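# Insert the loose pipe fully into the push-fit fitting

## Task

Slide the loose pipe into the fitting's open end until it is seated as far as it goes, and leave it there so it stays inserted once the robot lets go.

## Robot and tools

Robot: two seven-joint arms, left_arm and right_arm, each ending in a two-finger parallel gripper. Cameras are cam_left_wrist and cam_right_wrist (896x504 each); camera names do not match image sides. Bases sit at left_arm (-0.030, +0.293, +0.036) m and right_arm (-0.022, -0.302, +0.036) m, almost unrotated.

Frame: one scene frame for everything. Origin is at table-top height, midway between the arms; +x points out over the table, +y toward left_arm, +z up. end_effector_position (m) and end_effector_quat_wxyz are in this frame; printed values may be off by a few cm. The gripper's own +z is the finger direction, its y axis is the opening direction. The reported position is the point between closed pads; closed fingertips extend about 19 mm past it, open ones about 6 mm.

Row layout (shared by execute_actions and move): 16 numbers, each in [-1, 1], always for both arms. Order: left dx, dy, dz, rx, ry, rz, left gripper position, left gripper speed, then the same eight for the right arm. dx..rz are offsets, not poses: a displacement along scene axes from the arm's current Hand target (its last commanded pose), with rotation about that target point; rx, ry, rz form one rotation vector. Scale: 1.0 = 0.6 m or 180 degrees. Six zeros re-request the current Hand target. Each call counts from the Hand target at its start, so repeating an offset moves farther.

Gripper numbers are absolute commands, not offsets: position +1 fully open (85 mm), 0 about 45 mm, -1 closed (mapping is uneven; check position_measured_pct, roughly 50 - 50*position). Speed -1 about 20 mm/s, 0 about 85, +1 about 150; faster closes grip harder. A 0 is a real command, so resend the previous gripper values to leave a gripper unchanged. To grip, command a position narrower than the object; to release, a few mm wider.

execute_actions(actions, cameras): actions is a list of actions; each action is up to 15 rows, one per 1/30 s step, last row held to fill 15 steps. Every row in an action counts from the action's start pose. Images only with an empty list or a cameras request.

move(target, speed, blend, blocking, cameras): target is one 16-number row or a list of up to 15 rows, all offsets from the same starting Hand targets. Straight-line paths, no obstacle avoidance, capped at 10 s total. speed in m/s, 0.002 to 0.5 (default 0.25), one value or one per target; rotation limited to min(2*speed, 0.873) rad/s. blend in m rounds corners; 0 stops at each point. blocking=false returns after about 0.5 s while motion continues. Result adds a move: line (done, off_target, moving, held, fault) and limits (paced = pose clipped; held = steps withheld, e.g. clearance check between arms).

wait(seconds 0-10), stop() brakes a running move (fingers continue), zoom_image(camera, region [x0,y0,x1,y1] px, max 504x504, only on newest images), clear_fault(arm) after a reported torque fault, finished_scene(scene 1 or 2) ends the scene irreversibly; call it only once the pipe is seated and stays so unaided.

Reading results: Hand target is the commanded pose; the gripper may rest short of it, and another action (even zeros) re-asks for it; send the remaining gap as an offset if needed. object_status: 0 moving, 1 blocked opening, 2 stopped on an object before the requested position (firm grip, current about 1000 mA), 3 reached the position or pads met (empty or soft grip). A measured reading of 98+ means pads touching. Hold the position number steady up to 1.3 s to read a stop. Joint torques, Flange force (gripper axes, includes held weight, noisy during acceleration), Wrist depth (7x7 grid of mm distances, '-' = no reading) and step readings help judge contact. Orientation commands are clipped to 32 degrees from the measured one per step.

Cautions: arms are stiff, so aiming even a few mm past a firm contact presses hard; approach the seating point slowly and stop just at it, then back the target off to end a push. Avoid fast contacts, arm-to-arm touches or gripping the other gripper (can fail the scene), squeezing the pipe hard while it rests on the table, twisting or pulling loads on the weak wrist motors (about 23 N m), and dropping or releasing a moving pipe; anything leaving the table fails the task. A torque fault (sensor limit, or a joint 5 degrees off plan) halts that arm until clear_fault. Long holding, stretched reach or pushing at unreachable poses heats motors; at 75 °C the arm sinks for 30-60 s. The pipe can be nudged by outside disturbances, so re-check before finishing.

Each tool is called after ">>>" by a JSON object that holds its "fn" and its "kwargs", one argument or row to a line.

## Session

>>> {"fn": "execute_actions", "kwargs": {
  "actions": []
}}

Scene clock: 0.00 s.
left_arm: end_effector_position=(+0.1722, +0.2063, +0.3095) position_measured_pct=0.0 object_status=3 motor_current_ma=0 end_effector_quat_wxyz=(-0.080, +0.910, +0.302, +0.272) | right_arm: end_effector_position=(+0.3279, -0.3193, +0.3407) position_measured_pct=0.0 object_status=3 motor_current_ma=0 end_effector_quat_wxyz=(-0.021, +0.518, +0.855, -0.018)
Joint positions: left_arm=[0.681 -0.22 0.347 2.31 -0.557 1.134 0.347] | right_arm=[-0.137 0.15 0.2 1.699 -0.02 1.35 0.485]
Joint velocities: within noise
Joint torques (N m): no reading
Flange force (N): no reading
Wrist depth (mm): cam_left_wrist=[642 642 640 647 650 655 658 / 603 605 607 609 613 616 619 / 572 573 576 577 581 581 583 / 547 545 551 548 555 558 558 / 519 521 512 526 527 530 532 / 494 496 499 499 500 505 505 / 471 473 476 477 478 479 482] | cam_right_wrist=[495 494 489 484 481 480 475 / 497 494 490 486 481 479 475 / 497 493 488 485 482 480 477 / 497 494 490 485 480 478 474 / 494 492 489 485 482 477 476 / 496 492 489 485 478 475 473 / 493 490 488 484 480 478 474]
Hand target: left_arm +0.1722, +0.2063, +0.3095; -0.080, +0.910, +0.302, +0.272 | right_arm +0.3279, -0.3193, +0.3407; -0.021, +0.518, +0.855, -0.018
Tool commands: left_gripper/position=+1.0 left_gripper/speed=+1.0 right_gripper/position=+1.0 right_gripper/speed=+1.0

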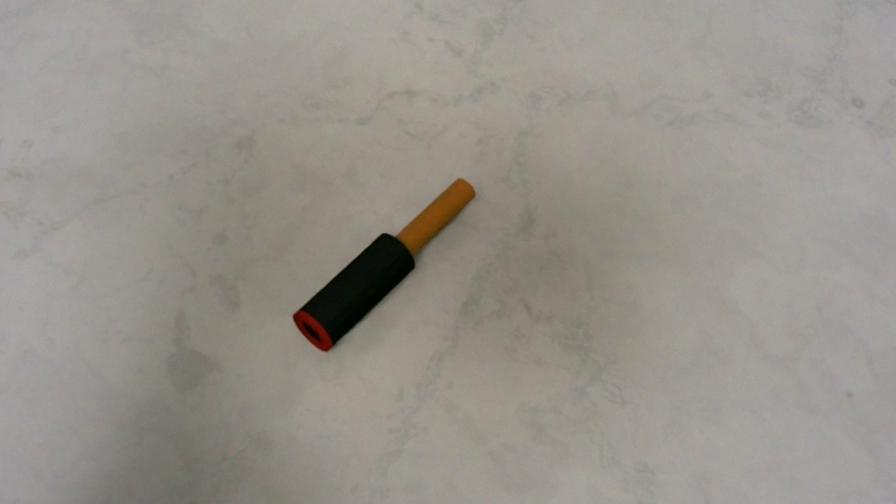

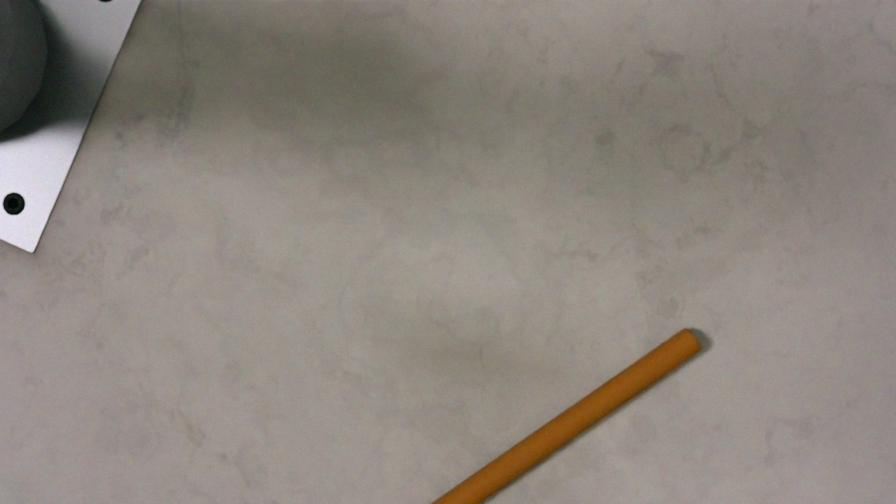

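>>> {"fn": "zoom_image", "kwargs": {
  "camera": "cam_left_wrist",
  "region": [270, 160, 500, 370]
}}

>>> {"fn": "zoom_image", "kwargs": {
  "camera": "cam_right_wrist",
  "region": [420, 300, 740, 504]
}}

Scaled by 2.191 from the camera's 896x504 image, which has a finer 1280x720 frame.

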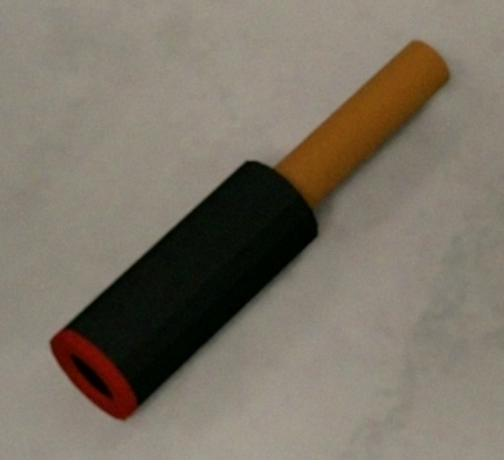

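Scaled by 1.575 from the camera's 896x504 image, which has a finer 1280x720 frame.

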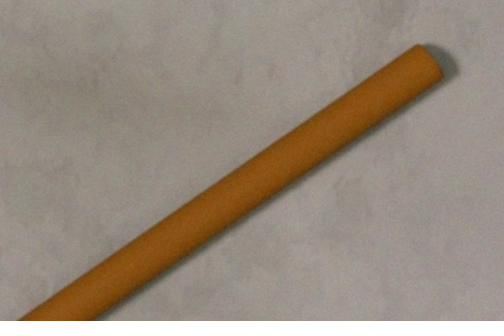

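>>> {"fn": "move", "kwargs": {
  "target": [0.4063, 0.2845, -0.0158, -0.2283, -0.0625, 0.7550, 1.0, 0.0, 0.0352, -0.1212, 0.0, -0.0058, -0.0174, -0.3090, 1.0, 0.0],
  "speed": 0.35,
  "cameras": ["all"]
}}

Scene clock: 14.57 s.
left_arm: end_effector_position=(+0.4160, +0.3770, +0.3000) position_measured_pct=0.0 object_status=3 motor_current_ma=0 end_effector_quat_wxyz=(+0.000, +0.022, +1.000, +0.001) | right_arm: end_effector_position=(+0.3491, -0.3920, +0.3408) position_measured_pct=0.0 object_status=3 motor_current_ma=0 end_effector_quat_wxyz=(+0.000, +0.857, +0.515, -0.001)
Joint positions: left_arm=[-0.058 0.388 -0.253 1.51 0.097 1.255 1.196] | right_arm=[-0.079 0.19 0.384 1.66 -0.072 1.306 -0.235]
Joint torques (N m): left_arm=[1.54 -14.65 0.06 -9.22 -0.36 0.18 -0.33] | right_arm=[-2.4 -10.23 2.32 -10.49 -0.08 -0.02 -0.03]
Flange force (N): left_arm=[5.6 1.3 0.6] | right_arm=[-5.0 -6.1 4.3]
Wrist depth (mm): cam_left_wrist=[444 444 446 447 446 447 447 / 444 444 445 446 446 445 445 / 444 444 445 445 445 446 446 / 444 444 444 444 445 445 446 / 444 443 444 445 444 445 444 / 442 443 444 445 445 445 445 / 442 443 443 444 443 444 444] | cam_right_wrist=[483 484 482 481 483 480 480 / 483 484 483 481 481 481 479 / 483 484 484 482 484 481 482 / 485 484 485 484 483 484 482 / 487 486 485 485 483 484 484 / 486 486 486 485 484 484 483 / 487 487 486 486 484 484 485]
Hand target: left_arm +0.4160, +0.3770, +0.3000; +0.000, +0.022, +1.000, +0.001 | right_arm +0.3491, -0.3920, +0.3408; +0.000, +0.857, +0.515, -0.001
Off the commanded pose: left_arm 0.000 m, 0 deg | right_arm 0.000 m, 0 deg.
move: done

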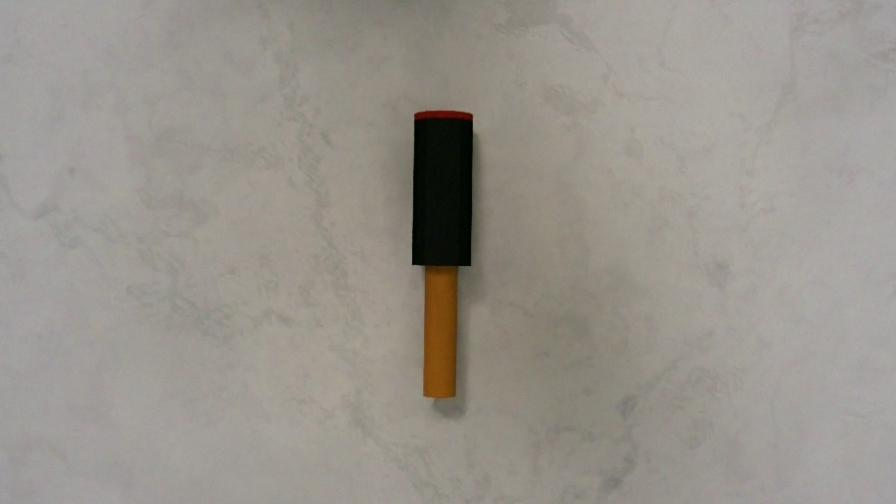

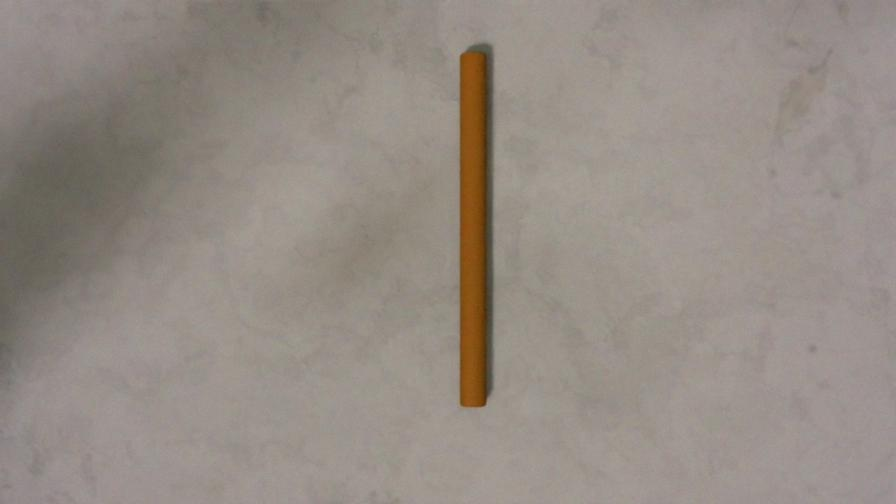

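>>> {"fn": "zoom_image", "kwargs": {
  "camera": "cam_left_wrist",
  "region": [380, 90, 510, 190]
}}

>>> {"fn": "zoom_image", "kwargs": {
  "camera": "cam_left_wrist",
  "region": [380, 240, 510, 420]
}}

>>> {"fn": "zoom_image", "kwargs": {
  "camera": "cam_right_wrist",
  "region": [420, 30, 530, 120]
}}

>>> {"fn": "zoom_image", "kwargs": {
  "camera": "cam_right_wrist",
  "region": [420, 340, 530, 430]
}}

Scaled by 3.877 from the camera's 896x504 image, which has a finer 1280x720 frame.

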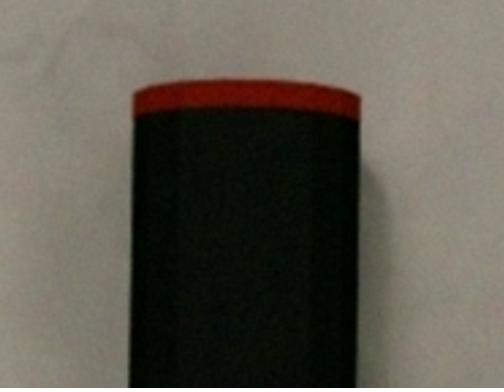

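Scaled by 2.800 from the camera's 896x504 image, which has a finer 1280x720 frame.

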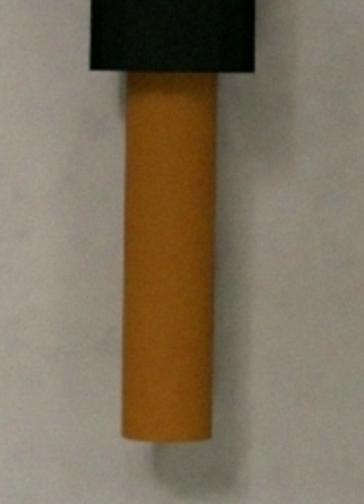

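Scaled by 4.582 from the camera's 896x504 image, which has a finer 1280x720 frame.

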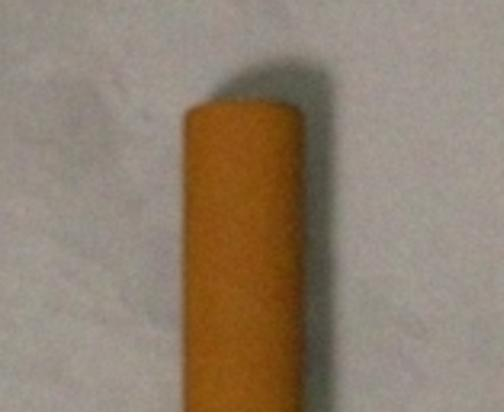

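Scaled by 4.582 from the camera's 896x504 image, which has a finer 1280x720 frame.

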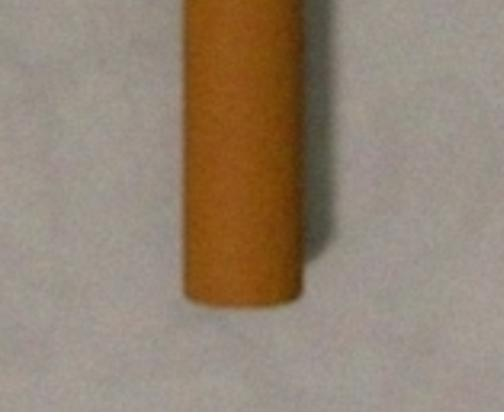

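>>> {"fn": "move", "kwargs": {
  "target": [-0.1357, 0.0015, -0.3, 0.0057, 0.1110, -0.0049, 0.4, 0.0, 0.0737, 0.0918, -0.3680, 0.0981, -0.0521, 0.0, 0.0, 0.0],
  "speed": 0.25,
  "cameras": ["all"]
}}

Scene clock: 19.17 s.
left_arm: end_effector_position=(+0.3345, +0.3779, +0.1200) position_measured_pct=29.9 object_status=3 motor_current_ma=0 end_effector_quat_wxyz=(-0.174, +0.030, +0.984, +0.006) | right_arm: end_effector_position=(+0.3933, -0.3370, +0.1200) position_measured_pct=49.8 object_status=3 motor_current_ma=0 end_effector_quat_wxyz=(-0.089, +0.844, +0.507, +0.148)
Joint positions: left_arm=[-0.044 0.698 -0.255 1.716 0.054 1.076 1.202] | right_arm=[0.238 0.554 0.137 2.037 -0.756 0.624 0.437]
Joint torques (N m): left_arm=[1.54 -16.5 -0.48 -5.9 -0.69 1.11 -0.33] | right_arm=[-2.29 -13.93 2 -6.8 -0.57 0.35 0.07]
Flange force (N): left_arm=[5.9 1.1 0.3] | right_arm=[-7.1 -9.4 1.0]
Wrist depth (mm): cam_left_wrist=[322 322 322 321 322 322 321 / 311 312 312 312 311 311 313 / 304 304 304 304 304 304 304 / 295 295 292 295 295 292 295 / 286 286 286 286 286 286 285 / 278 278 278 277 278 277 275 / 270 270 270 256 270 270 270] | cam_right_wrist=[319 319 319 319 317 318 318 / 306 309 310 309 309 309 309 / 300 299 300 300 299 300 300 / 292 290 291 292 291 291 291 / 283 283 283 278 282 283 283 / 275 275 273 271 275 276 275 / 268 268 267 264 268 268 268]
Hand target: left_arm +0.3345, +0.3779, +0.1200; -0.174, +0.030, +0.984, +0.006 | right_arm +0.3933, -0.3370, +0.1199; -0.089, +0.844, +0.507, +0.148
Off the commanded pose: left_arm 0.000 m, 0 deg | right_arm 0.000 m, 0 deg.
move: done

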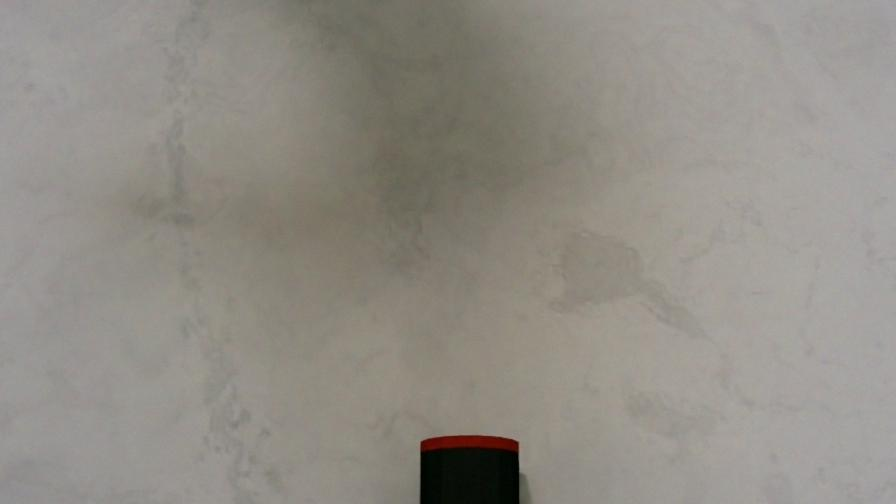

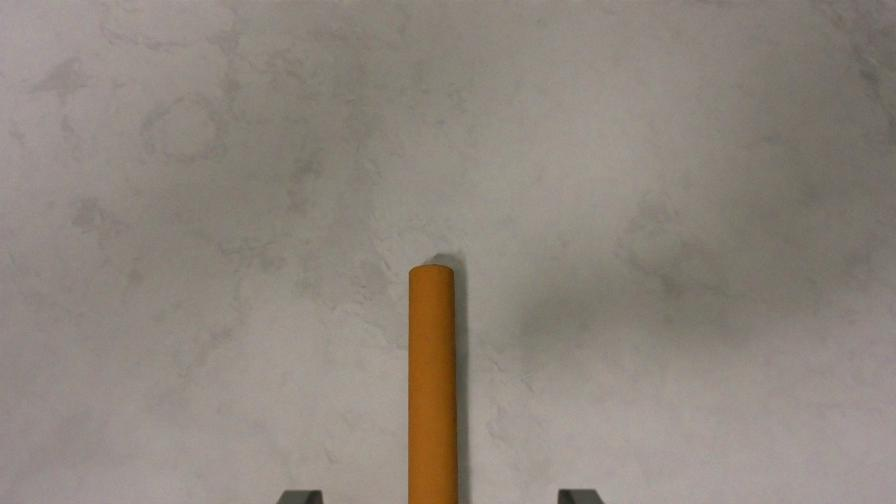

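>>> {"fn": "zoom_image", "kwargs": {
  "camera": "cam_left_wrist",
  "region": [400, 420, 540, 504]
}}

>>> {"fn": "zoom_image", "kwargs": {
  "camera": "cam_right_wrist",
  "region": [260, 250, 620, 504]
}}

Scaled by 3.600 from the camera's 896x504 image, which has a finer 1280x720 frame.

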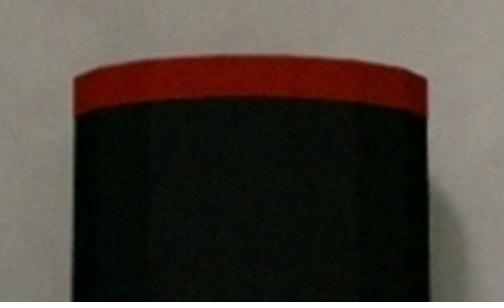

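Scaled by 1.400 from the camera's 896x504 image, which has a finer 1280x720 frame.

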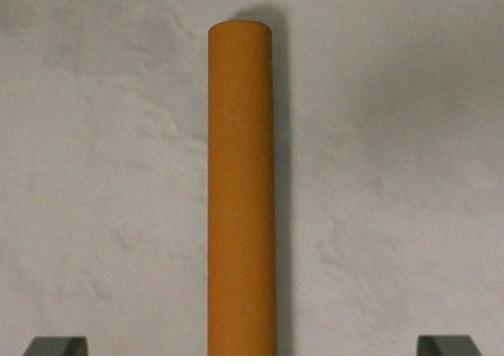

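>>> {"fn": "move", "kwargs": {
  "target": [0.0006, 0.0107, -0.0833, 0.0, 0.0, 0.0, 0.0, 0.0, -0.0002, 0.0095, -0.1, -0.0392, 0.0208, 0.0039, 0.0, 0.0],
  "speed": 0.15,
  "cameras": ["all"]
}}

Scene clock: 23.67 s.
left_arm: end_effector_position=(+0.3349, +0.3844, +0.0700) position_measured_pct=49.8 object_status=3 motor_current_ma=0 end_effector_quat_wxyz=(-0.173, +0.030, +0.984, +0.006) | right_arm: end_effector_position=(+0.3932, -0.3313, +0.0600) position_measured_pct=49.8 object_status=3 motor_current_ma=0 end_effector_quat_wxyz=(-0.055, +0.850, +0.517, +0.089)
Joint positions: left_arm=[-0.064 0.793 -0.244 1.736 0.072 0.96 1.186] | right_arm=[0.1 0.681 0.17 2.039 -0.724 0.471 0.346]
Joint torques (N m): left_arm=[1.52 -17.1 -0.61 -5.01 -0.66 1.13 -0.33] | right_arm=[-2.36 -14.82 2.31 -5.78 -0.34 0.19 0.03]
Flange force (N): left_arm=[5.8 1.1 -0.4] | right_arm=[-9.5 -9.9 2.0]
Wrist depth (mm): cam_left_wrist=[264 262 264 264 262 264 265 / 255 256 256 256 255 256 256 / 247 248 248 248 247 248 248 / 240 240 240 240 240 240 240 / 234 235 235 234 235 235 235 / 227 228 228 228 228 227 228 / 221 221 221 197 222 222 220] | cam_right_wrist=[232 232 231 231 230 229 230 / 227 226 227 227 226 226 225 / 222 223 222 222 222 221 221 / 219 219 218 216 218 217 217 / 215 215 214 202 213 214 213 / 211 211 211 198 210 209 210 / 208 207 207 195 207 207 206]
Hand target: left_arm +0.3349, +0.3844, +0.0700; -0.173, +0.030, +0.984, +0.006 | right_arm +0.3932, -0.3313, +0.0600; -0.055, +0.850, +0.517, +0.089
Off the commanded pose: left_arm 0.000 m, 0 deg | right_arm 0.000 m, 0 deg.
move: done

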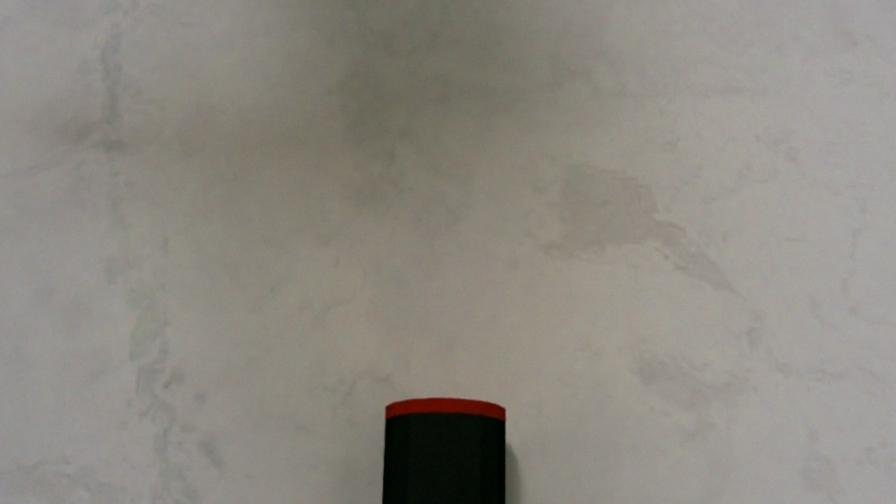

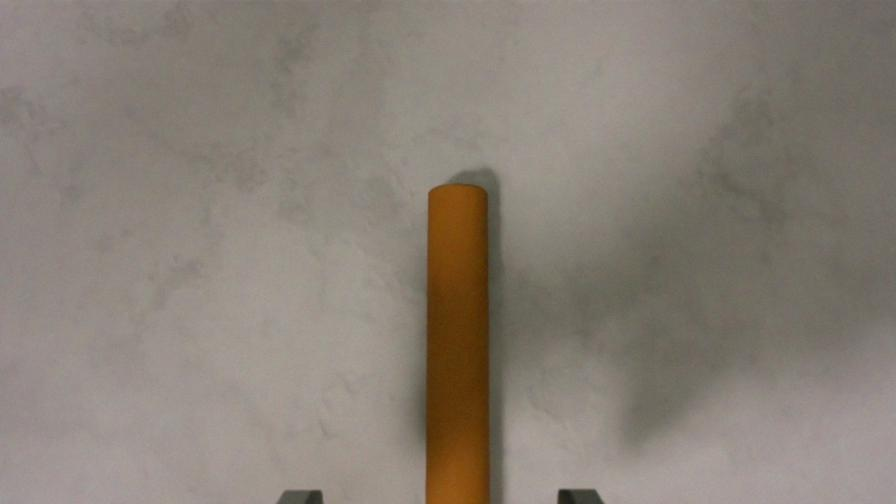

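>>> {"fn": "move", "kwargs": {
  "target": [0.0, 0.0, -0.0783, 0.0, 0.0, 0.0, 0.3, 0.0, 0.0015, -0.0102, -0.0617, 0.0, 0.0, 0.0, 0.0, 0.0],
  "speed": 0.1,
  "cameras": ["all"]
}}

Scene clock: 27.13 s.
left_arm: end_effector_position=(+0.3349, +0.3844, +0.0230) position_measured_pct=35.1 object_status=3 motor_current_ma=0 end_effector_quat_wxyz=(-0.173, +0.030, +0.984, +0.006) | right_arm: end_effector_position=(+0.3941, -0.3374, +0.0229) position_measured_pct=49.8 object_status=3 motor_current_ma=0 end_effector_quat_wxyz=(-0.055, +0.850, +0.517, +0.089)
Joint positions: left_arm=[-0.074 0.888 -0.23 1.744 0.091 0.859 1.182] | right_arm=[0.171 0.769 0.092 2.037 -0.781 0.378 0.431]
Joint torques (N m): left_arm=[1.49 -17.57 -0.6 -4.26 -0.64 1.14 -0.3] | right_arm=[-2.27 -15.45 2.19 -5.03 -0.24 0.17 0.09]
Flange force (N): left_arm=[6.0 1.1 -1.0] | right_arm=[-9.5 -12.2 1.8]
Wrist depth (mm): cam_left_wrist=[210 208 208 208 209 210 210 / 203 203 203 204 203 204 204 / 195 197 197 196 197 197 197 / 191 191 191 191 191 191 191 / 185 185 185 185 185 186 186 / 180 180 180 - 180 180 180 / 175 175 176 - 175 175 175] | cam_right_wrist=[190 189 189 189 189 188 189 / 186 185 186 184 185 185 185 / 183 183 183 171 182 182 182 / 180 180 179 170 179 179 179 / 177 177 177 176 176 176 176 / 174 174 174 - 173 173 173 / 171 171 171 171 171 170 171]
Hand target: left_arm +0.3349, +0.3844, +0.0230; -0.173, +0.030, +0.984, +0.006 | right_arm +0.3941, -0.3374, +0.0229; -0.055, +0.850, +0.517, +0.089
Off the commanded pose: left_arm 0.000 m, 0 deg | right_arm 0.000 m, 0 deg.
move: done

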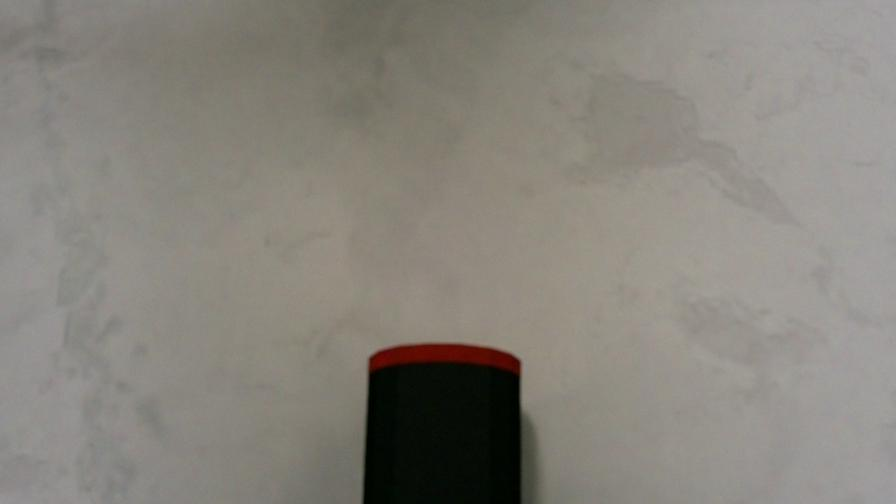

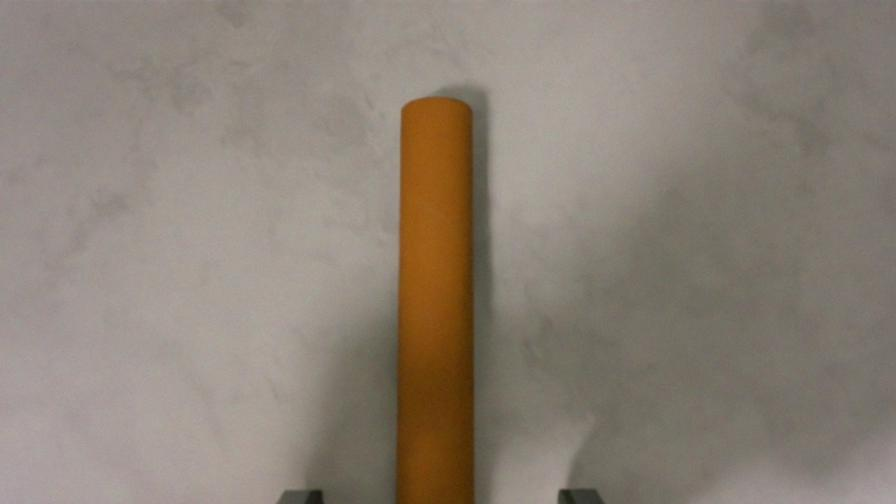

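>>> {"fn": "execute_actions", "kwargs": {
  "actions": [
    [[0,0,-0.0033,0,0,-0.0078,0.3,0,0,0,0,0,0,0,-0.85,-1]],
    [[0,0,0,0,0,0,-0.6,-1,0,0,0,0,0,0,-0.85,-1]],
    [[0,0,0,0,0,0,-0.6,-1,0,0,0,0,0,0,-0.85,-1]]
  ],
  "cameras": ["all"]
}}

Scene clock: 31.30 s.
left_arm: end_effector_position=(+0.3349, +0.3844, +0.0210) position_measured_pct=70.6 object_status=0 motor_current_ma=1000 end_effector_quat_wxyz=(-0.173, +0.042, +0.984, +0.009) | right_arm: end_effector_position=(+0.3941, -0.3374, +0.0229) position_measured_pct=84.4 object_status=2 motor_current_ma=1000 end_effector_quat_wxyz=(-0.055, +0.850, +0.517, +0.089)
Joint positions: left_arm=[-0.07 0.891 -0.228 1.746 0.081 0.851 1.17] | right_arm=[0.171 0.769 0.092 2.037 -0.781 0.378 0.431]
Joint torques (N m): left_arm=[1.14 -8.49 0.14 -1.27 -0.38 -0.07 -0.31] | right_arm=[-2.88 -11.66 1.51 -5.07 -0.36 -0.31 0.01]
Wrist depth (mm): cam_left_wrist=[210 208 208 208 208 208 210 / 203 203 203 203 203 203 203 / 195 196 196 195 196 196 196 / 190 190 189 190 190 189 190 / 184 184 184 184 184 184 184 / 179 179 179 - 179 179 179 / 174 174 175 - 174 174 174] | cam_right_wrist=[190 189 189 189 189 188 188 / 186 186 186 185 185 186 185 / 183 183 183 169 182 182 182 / 180 180 179 167 179 179 179 / 177 177 177 - 176 176 176 / 174 174 174 - 174 173 173 / 171 171 171 - 171 170 170]
Hand target: left_arm +0.3349, +0.3844, +0.0210; -0.173, +0.042, +0.984, +0.009 | right_arm +0.3941, -0.3374, +0.0229; -0.055, +0.850, +0.517, +0.089
Off the commanded pose: left_arm 0.000 m, 0 deg | right_arm 0.000 m, 0 deg.
Step readings (end_effector_position of left_arm | right_arm):
0: (+0.3349, +0.3844, +0.0230) | (+0.3941, -0.3374, +0.0229)
1: (+0.3350, +0.3844, +0.0229) | (+0.3941, -0.3374, +0.0229)
2: (+0.3351, +0.3845, +0.0223) | (+0.3941, -0.3374, +0.0229)
4: (+0.3350, +0.3844, +0.0214) | (+0.3941, -0.3374, +0.0229)
8: (+0.3349, +0.3844, +0.0211) | (+0.3941, -0.3374, +0.0229)
15: (+0.3349, +0.3844, +0.0210) | (+0.3941, -0.3374, +0.0229)
16: (+0.3349, +0.3844, +0.0210) | (+0.3941, -0.3374, +0.0229)
17: (+0.3349, +0.3844, +0.0210) | (+0.3941, -0.3374, +0.0229)
19: (+0.3349, +0.3844, +0.0210) | (+0.3941, -0.3374, +0.0229)
23: (+0.3349, +0.3844, +0.0210) | (+0.3941, -0.3374, +0.0229)
30: (+0.3349, +0.3844, +0.0210) | (+0.3941, -0.3374, +0.0229)
31: (+0.3349, +0.3844, +0.0210) | (+0.3941, -0.3374, +0.0229)
32: (+0.3349, +0.3844, +0.0210) | (+0.3941, -0.3374, +0.0229)
34: (+0.3349, +0.3844, +0.0210) | (+0.3941, -0.3374, +0.0229)
38: (+0.3349, +0.3844, +0.0210) | (+0.3941, -0.3374, +0.0229)
45: (+0.3349, +0.3844, +0.0210) | (+0.3941, -0.3374, +0.0229)

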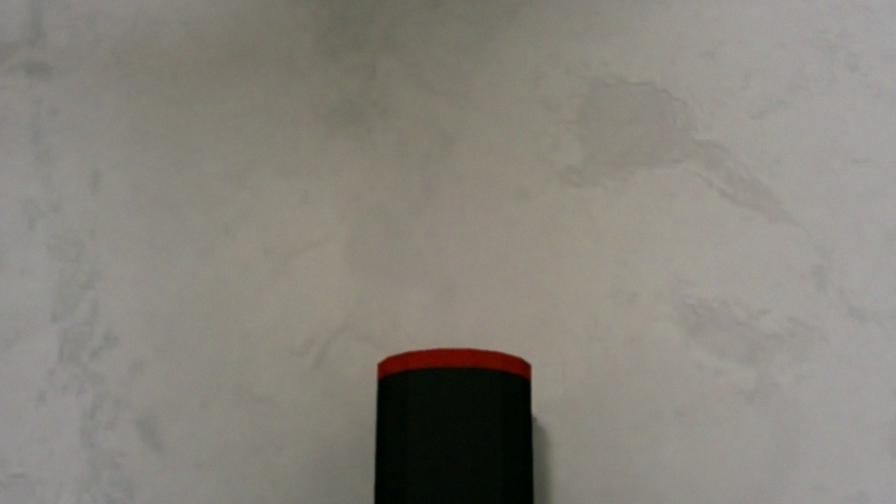

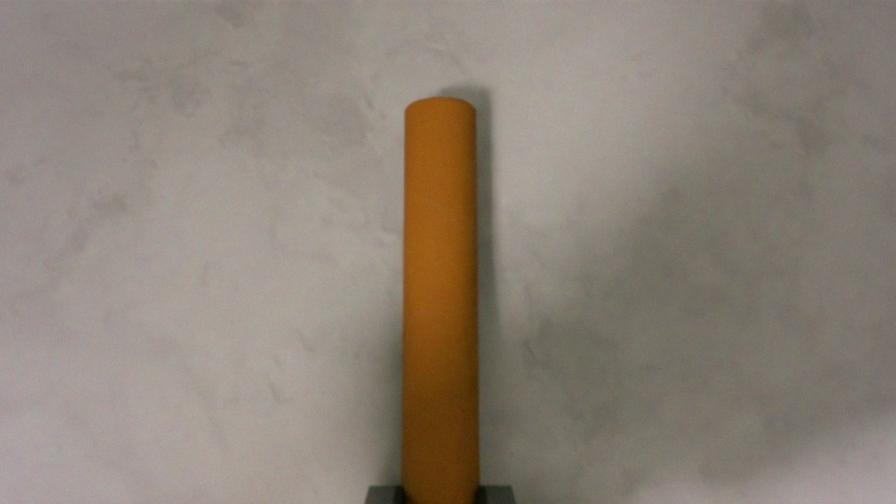

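>>> {"fn": "move", "kwargs": {
  "target": [0,0,0.1,0,0,0,-0.6,-1,0,0,0.1,0,0,0,-0.85,-1],
  "speed": 0.1,
  "cameras": ["all"]
}}

Scene clock: 32.67 s.
left_arm: end_effector_position=(+0.3349, +0.3844, +0.0810) position_measured_pct=70.6 object_status=2 motor_current_ma=1000 end_effector_quat_wxyz=(-0.173, +0.042, +0.984, +0.009) | right_arm: end_effector_position=(+0.3941, -0.3374, +0.0829) position_measured_pct=84.4 object_status=2 motor_current_ma=1000 end_effector_quat_wxyz=(-0.055, +0.850, +0.517, +0.089)
Joint positions: left_arm=[-0.059 0.771 -0.245 1.735 0.058 0.981 1.174] | right_arm=[0.081 0.633 0.219 2.022 -0.677 0.542 0.306]
Joint torques (N m): left_arm=[1.48 -17.36 -0.58 -5.25 -0.73 1.16 -0.31] | right_arm=[-2.39 -14.77 2.61 -6.37 -0.42 0.07 0.03]
Flange force (N): left_arm=[5.2 1.0 0.5] | right_arm=[-9.2 -8.6 2.4]
Wrist depth (mm): cam_left_wrist=[277 277 277 276 277 276 277 / 268 266 268 268 268 268 267 / 259 259 259 259 259 259 260 / 253 253 253 253 253 254 253 / 246 246 246 246 246 246 246 / 237 239 238 - 238 239 239 / 232 232 232 - 232 230 232] | cam_right_wrist=[254 254 254 254 254 255 254 / 249 249 249 250 250 250 250 / 245 245 245 169 244 246 246 / 240 241 241 166 241 241 242 / 236 236 236 - 236 236 236 / 232 232 232 - 233 232 233 / 228 227 228 - 228 228 228]
Hand target: left_arm +0.3349, +0.3844, +0.0810; -0.173, +0.042, +0.984, +0.009 | right_arm +0.3941, -0.3374, +0.0829; -0.055, +0.850, +0.517, +0.089
Off the commanded pose: left_arm 0.000 m, 0 deg | right_arm 0.000 m, 0 deg.
move: done

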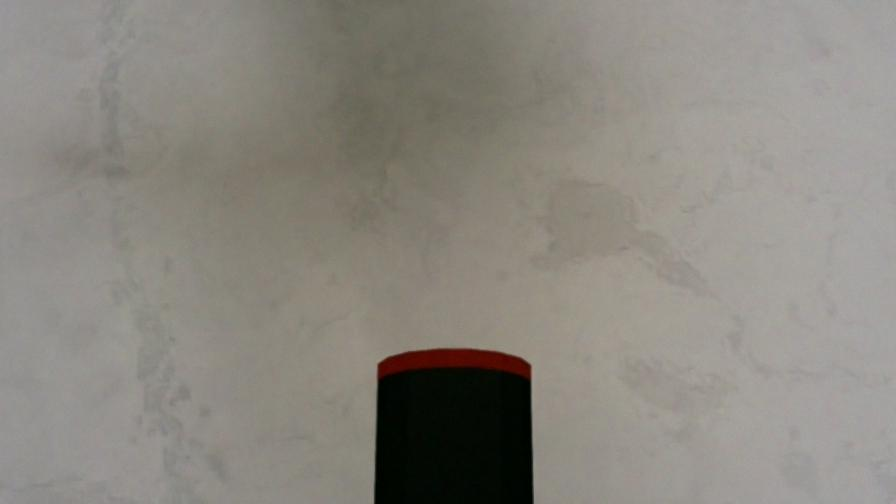

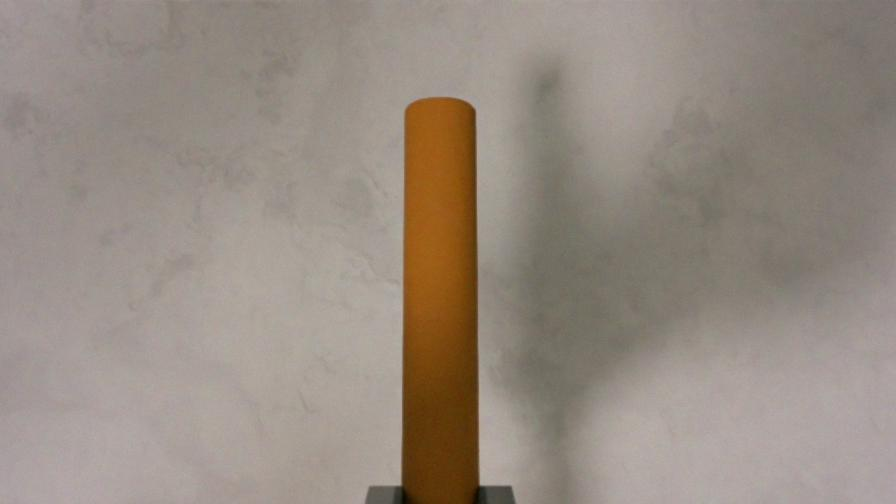

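>>> {"fn": "move", "kwargs": {
  "target": [0.3302,-0.4990,0.2050,-0.27445,-0.25146,0.47322,-0.6,-1,0.2432,0.4207,0.2202,0,0,0.1522,-0.85,-1],
  "speed": 0.28,
  "cameras": ["all"]
}}

Scene clock: 39.80 s.
left_arm: end_effector_position=(+0.5330, +0.0850, +0.2040) position_measured_pct=70.6 object_status=2 motor_current_ma=1000 end_effector_quat_wxyz=(+0.242, -0.542, +0.664, -0.455) | right_arm: end_effector_position=(+0.5400, -0.0850, +0.2150) position_measured_pct=84.4 object_status=2 motor_current_ma=1000 end_effector_quat_wxyz=(-0.074, +0.703, +0.704, +0.073)
Joint positions: left_arm=[0.269 0.647 -0.028 2.265 2.945 0.859 0.265] | right_arm=[-0.376 0.763 0.266 1.18 -0.416 1.195 -0.098]
Joint torques (N m): left_arm=[1.52 -15.98 1.22 -5.68 -0.23 2.94 -0.3] | right_arm=[-2.41 -20.75 3.12 -10.51 -0.7 -0.14 0.05]
Flange force (N): left_arm=[-2.8 -2.5 -5.1] | right_arm=[-7.6 -10.6 1.1]
Wrist depth (mm): cam_left_wrist=[2883 3098 - 628 492 418 353 / 2798 3041 - 595 472 409 347 / 2695 2960 - 580 459 401 341 / 2631 2821 1402 605 477 388 335 / 1490 1321 720 575 467 388 325 / 2072 1285 708 556 434 380 321 / 2015 1339 - 540 - 373 321] | cam_right_wrist=[391 392 391 392 392 392 392 / 385 385 384 384 385 385 385 / 378 378 377 374 379 379 378 / 372 373 373 369 372 372 372 / 366 366 366 366 367 367 365 / 359 361 360 361 361 361 361 / 355 354 355 354 355 354 355]
Hand target: left_arm +0.5330, +0.0850, +0.2040; +0.242, -0.542, +0.664, -0.455 | right_arm +0.5400, -0.0850, +0.2150; -0.074, +0.703, +0.704, +0.073
Off the commanded pose: left_arm 0.000 m, 0 deg | right_arm 0.000 m, 0 deg.
move: done

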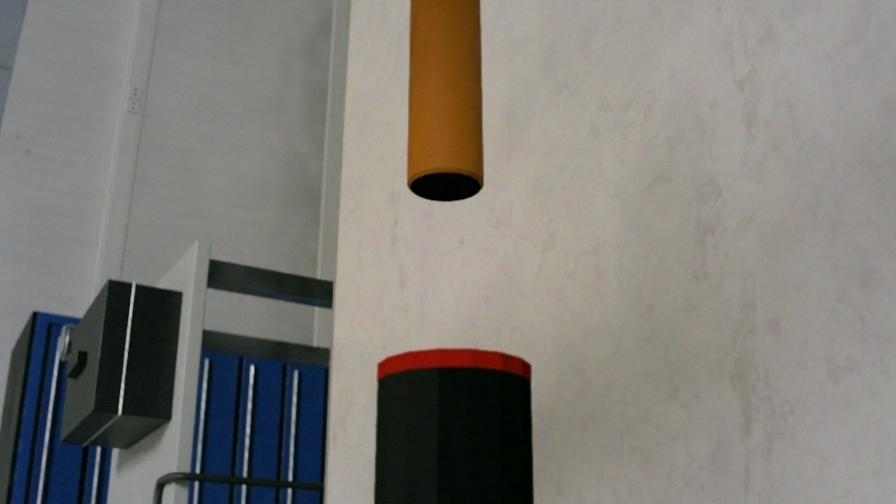

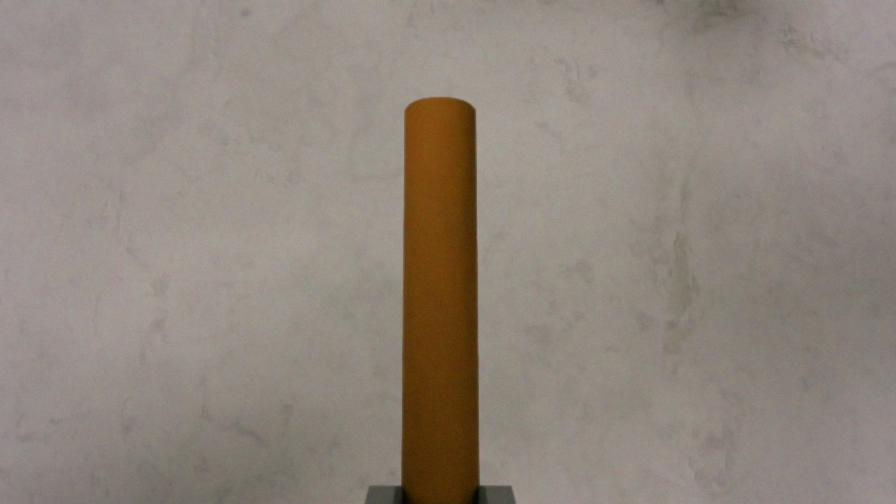

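>>> {"fn": "move", "kwargs": {
  "target": [0,0,0,0,0,0,-0.6,-1,0,0.036,0,0,0,0,-0.85,-1],
  "speed": 0.1,
  "cameras": ["all"]
}}

Scene clock: 41.60 s.
left_arm: end_effector_position=(+0.5330, +0.0850, +0.2040) position_measured_pct=70.6 object_status=2 motor_current_ma=1000 end_effector_quat_wxyz=(+0.242, -0.542, +0.664, -0.455) | right_arm: end_effector_position=(+0.5400, -0.0634, +0.2150) position_measured_pct=84.4 object_status=2 motor_current_ma=1000 end_effector_quat_wxyz=(-0.074, +0.703, +0.704, +0.073)
Joint positions: left_arm=[0.269 0.647 -0.028 2.265 2.945 0.859 0.265] | right_arm=[-0.408 0.778 0.267 1.15 -0.416 1.202 -0.138]
Joint torques (N m): left_arm=[1.52 -15.97 1.21 -5.65 -0.19 2.99 -0.25] | right_arm=[-2.44 -20.93 3.19 -10.51 -0.7 -0.15 -0.03]
Flange force (N): left_arm=[-2.9 -2.7 -5.0] | right_arm=[-8.2 -10.6 1.0]
Wrist depth (mm): cam_left_wrist=[2870 3098 - 630 492 418 353 / 2821 3000 - 597 473 409 347 / 2729 2987 - 575 460 401 341 / 2631 2833 - 562 449 388 335 / 1553 1308 - 567 443 388 326 / 2053 1282 702 556 435 380 321 / 2046 1353 - 541 - 373 320] | cam_right_wrist=[391 390 389 188 391 392 393 / 385 385 384 384 386 386 385 / 377 378 379 376 378 379 379 / 372 372 372 369 372 373 373 / 366 366 367 366 368 367 366 / 360 359 360 361 361 361 360 / 354 354 355 354 355 354 355]
Hand target: left_arm +0.5330, +0.0850, +0.2040; +0.242, -0.542, +0.664, -0.455 | right_arm +0.5400, -0.0634, +0.2150; -0.074, +0.703, +0.704, +0.073
Off the commanded pose: left_arm 0.000 m, 0 deg | right_arm 0.000 m, 0 deg.
move: done

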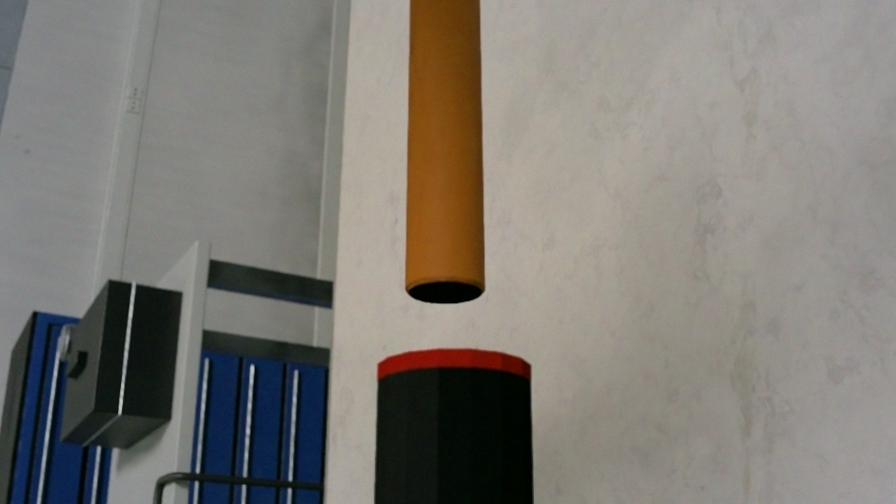

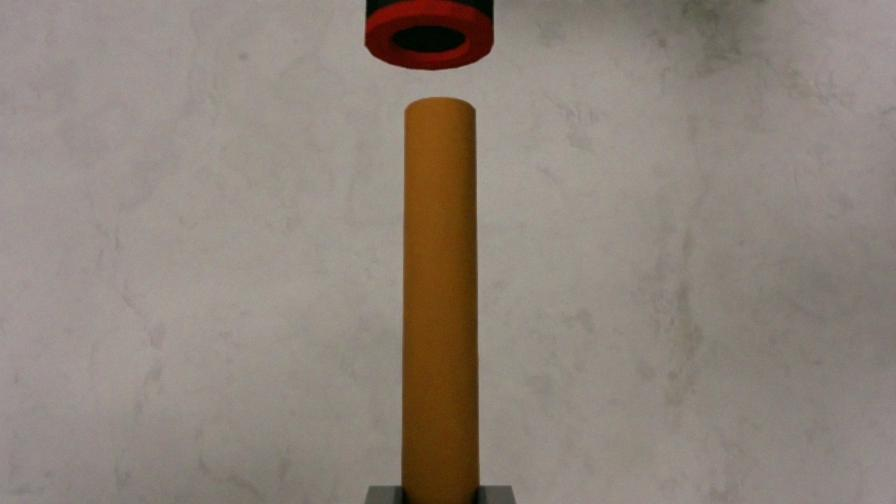

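>>> {"fn": "zoom_image", "kwargs": {
  "camera": "cam_left_wrist",
  "region": [370, 0, 540, 160]
}}

>>> {"fn": "zoom_image", "kwargs": {
  "camera": "cam_left_wrist",
  "region": [370, 260, 540, 380]
}}

>>> {"fn": "zoom_image", "kwargs": {
  "camera": "cam_left_wrist",
  "region": [370, 380, 540, 504]
}}

>>> {"fn": "zoom_image", "kwargs": {
  "camera": "cam_right_wrist",
  "region": [350, 0, 520, 130]
}}

Scaled by 2.965 from the camera's 896x504 image, which has a finer 1280x720 frame.

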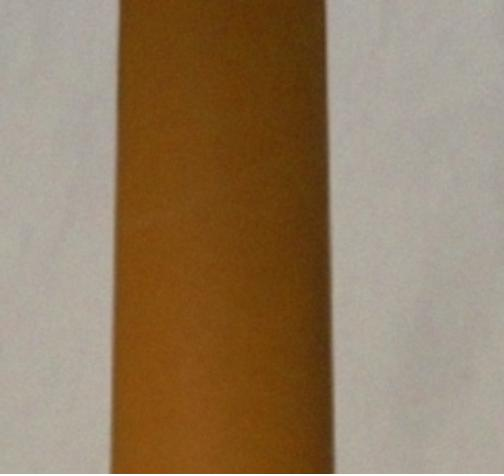

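Scaled by 2.965 from the camera's 896x504 image, which has a finer 1280x720 frame.

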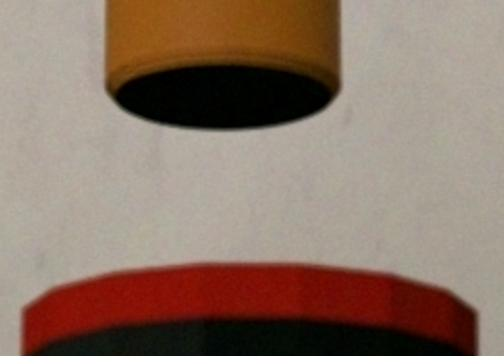

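Scaled by 2.965 from the camera's 896x504 image, which has a finer 1280x720 frame.

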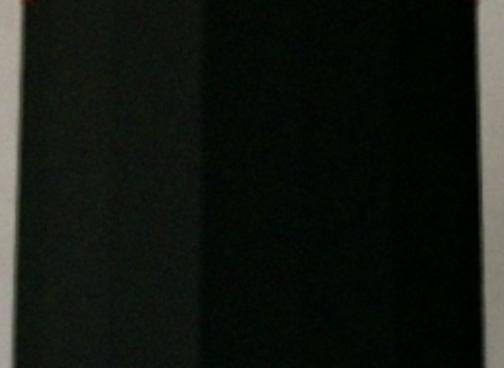

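Scaled by 2.965 from the camera's 896x504 image, which has a finer 1280x720 frame.

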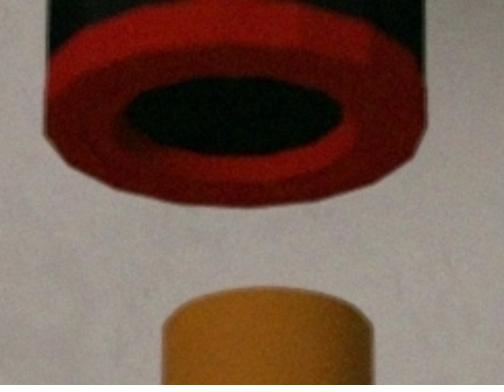

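>>> {"fn": "move", "kwargs": {
  "target": [0,0,0,0,0,0,-0.6,-1,-0.0040,0.0117,-0.0010,0,0,0,-0.85,-1],
  "speed": 0.05,
  "cameras": ["all"]
}}

>>> {"fn": "zoom_image", "kwargs": {
  "camera": "cam_left_wrist",
  "region": [370, 0, 540, 170]
}}

>>> {"fn": "zoom_image", "kwargs": {
  "camera": "cam_left_wrist",
  "region": [370, 300, 540, 470]
}}

>>> {"fn": "zoom_image", "kwargs": {
  "camera": "cam_right_wrist",
  "region": [350, 0, 520, 130]
}}

Scene clock: 45.93 s.
left_arm: end_effector_position=(+0.5330, +0.0850, +0.2040) position_measured_pct=70.6 object_status=2 motor_current_ma=1000 end_effector_quat_wxyz=(+0.242, -0.542, +0.664, -0.455) | right_arm: end_effector_position=(+0.5376, -0.0564, +0.2145) position_measured_pct=84.4 object_status=2 motor_current_ma=1000 end_effector_quat_wxyz=(-0.074, +0.703, +0.704, +0.073)
Joint positions: left_arm=[0.269 0.647 -0.028 2.265 2.945 0.859 0.265] | right_arm=[-0.421 0.778 0.267 1.152 -0.416 1.198 -0.149]
Joint torques (N m): left_arm=[1.51 -15.96 1.22 -5.65 -0.17 2.94 -0.29] | right_arm=[-2.48 -21.06 3.17 -10.41 -0.63 -0.22 0.03]
Flange force (N): left_arm=[-3.0 -2.6 -5.1] | right_arm=[-7.9 -9.5 0.8]
Wrist depth (mm): cam_left_wrist=[2846 3128 - 581 482 418 353 / 2774 3014 - 585 470 409 347 / 2729 2921 - 554 459 401 341 / 2706 2809 - 537 446 387 335 / 1553 1308 - 562 438 387 326 / 2072 1290 702 554 434 381 321 / 2015 1345 - 539 - 374 320] | cam_right_wrist=[390 390 391 168 392 391 389 / 385 384 383 187 382 384 384 / 378 378 378 374 378 377 378 / 372 372 372 369 372 372 372 / 366 365 366 364 365 366 364 / 360 359 360 360 360 359 360 / 354 355 355 354 354 354 353]
Hand target: left_arm +0.5330, +0.0850, +0.2040; +0.242, -0.542, +0.664, -0.455 | right_arm +0.5376, -0.0563, +0.2145; -0.074, +0.703, +0.704, +0.073
Off the commanded pose: left_arm 0.000 m, 0 deg | right_arm 0.000 m, 0 deg.
move: done

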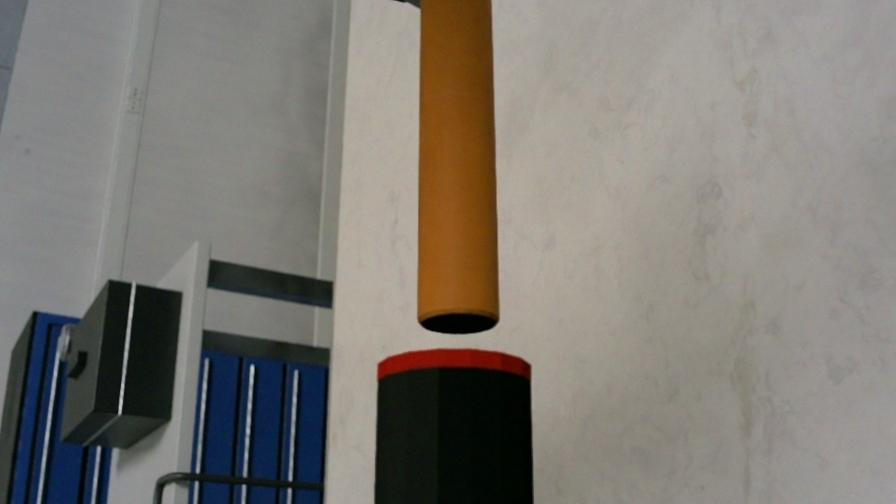

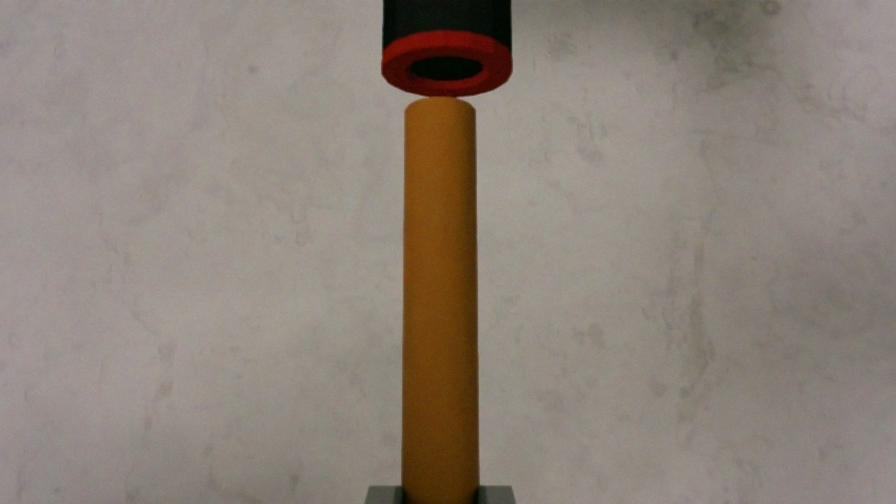

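Scaled by 2.965 from the camera's 896x504 image, which has a finer 1280x720 frame.

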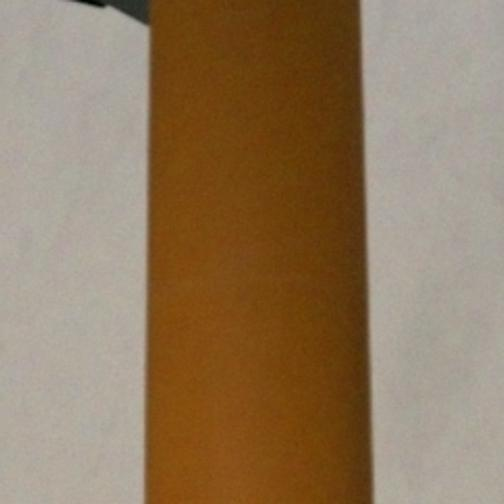

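Scaled by 2.965 from the camera's 896x504 image, which has a finer 1280x720 frame.

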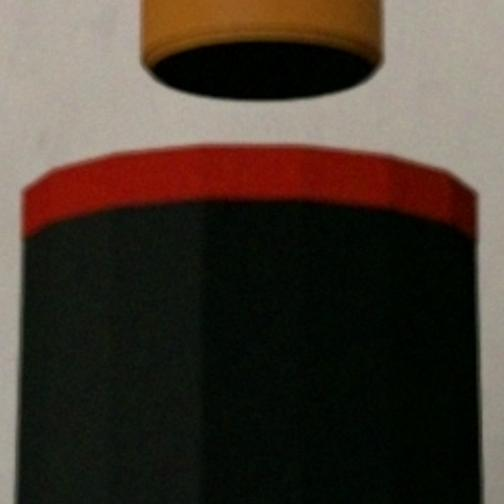

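Scaled by 2.965 from the camera's 896x504 image, which has a finer 1280x720 frame.

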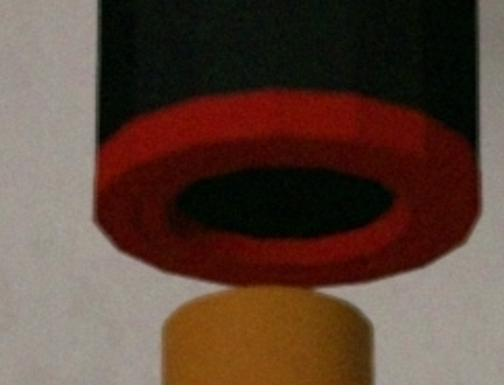

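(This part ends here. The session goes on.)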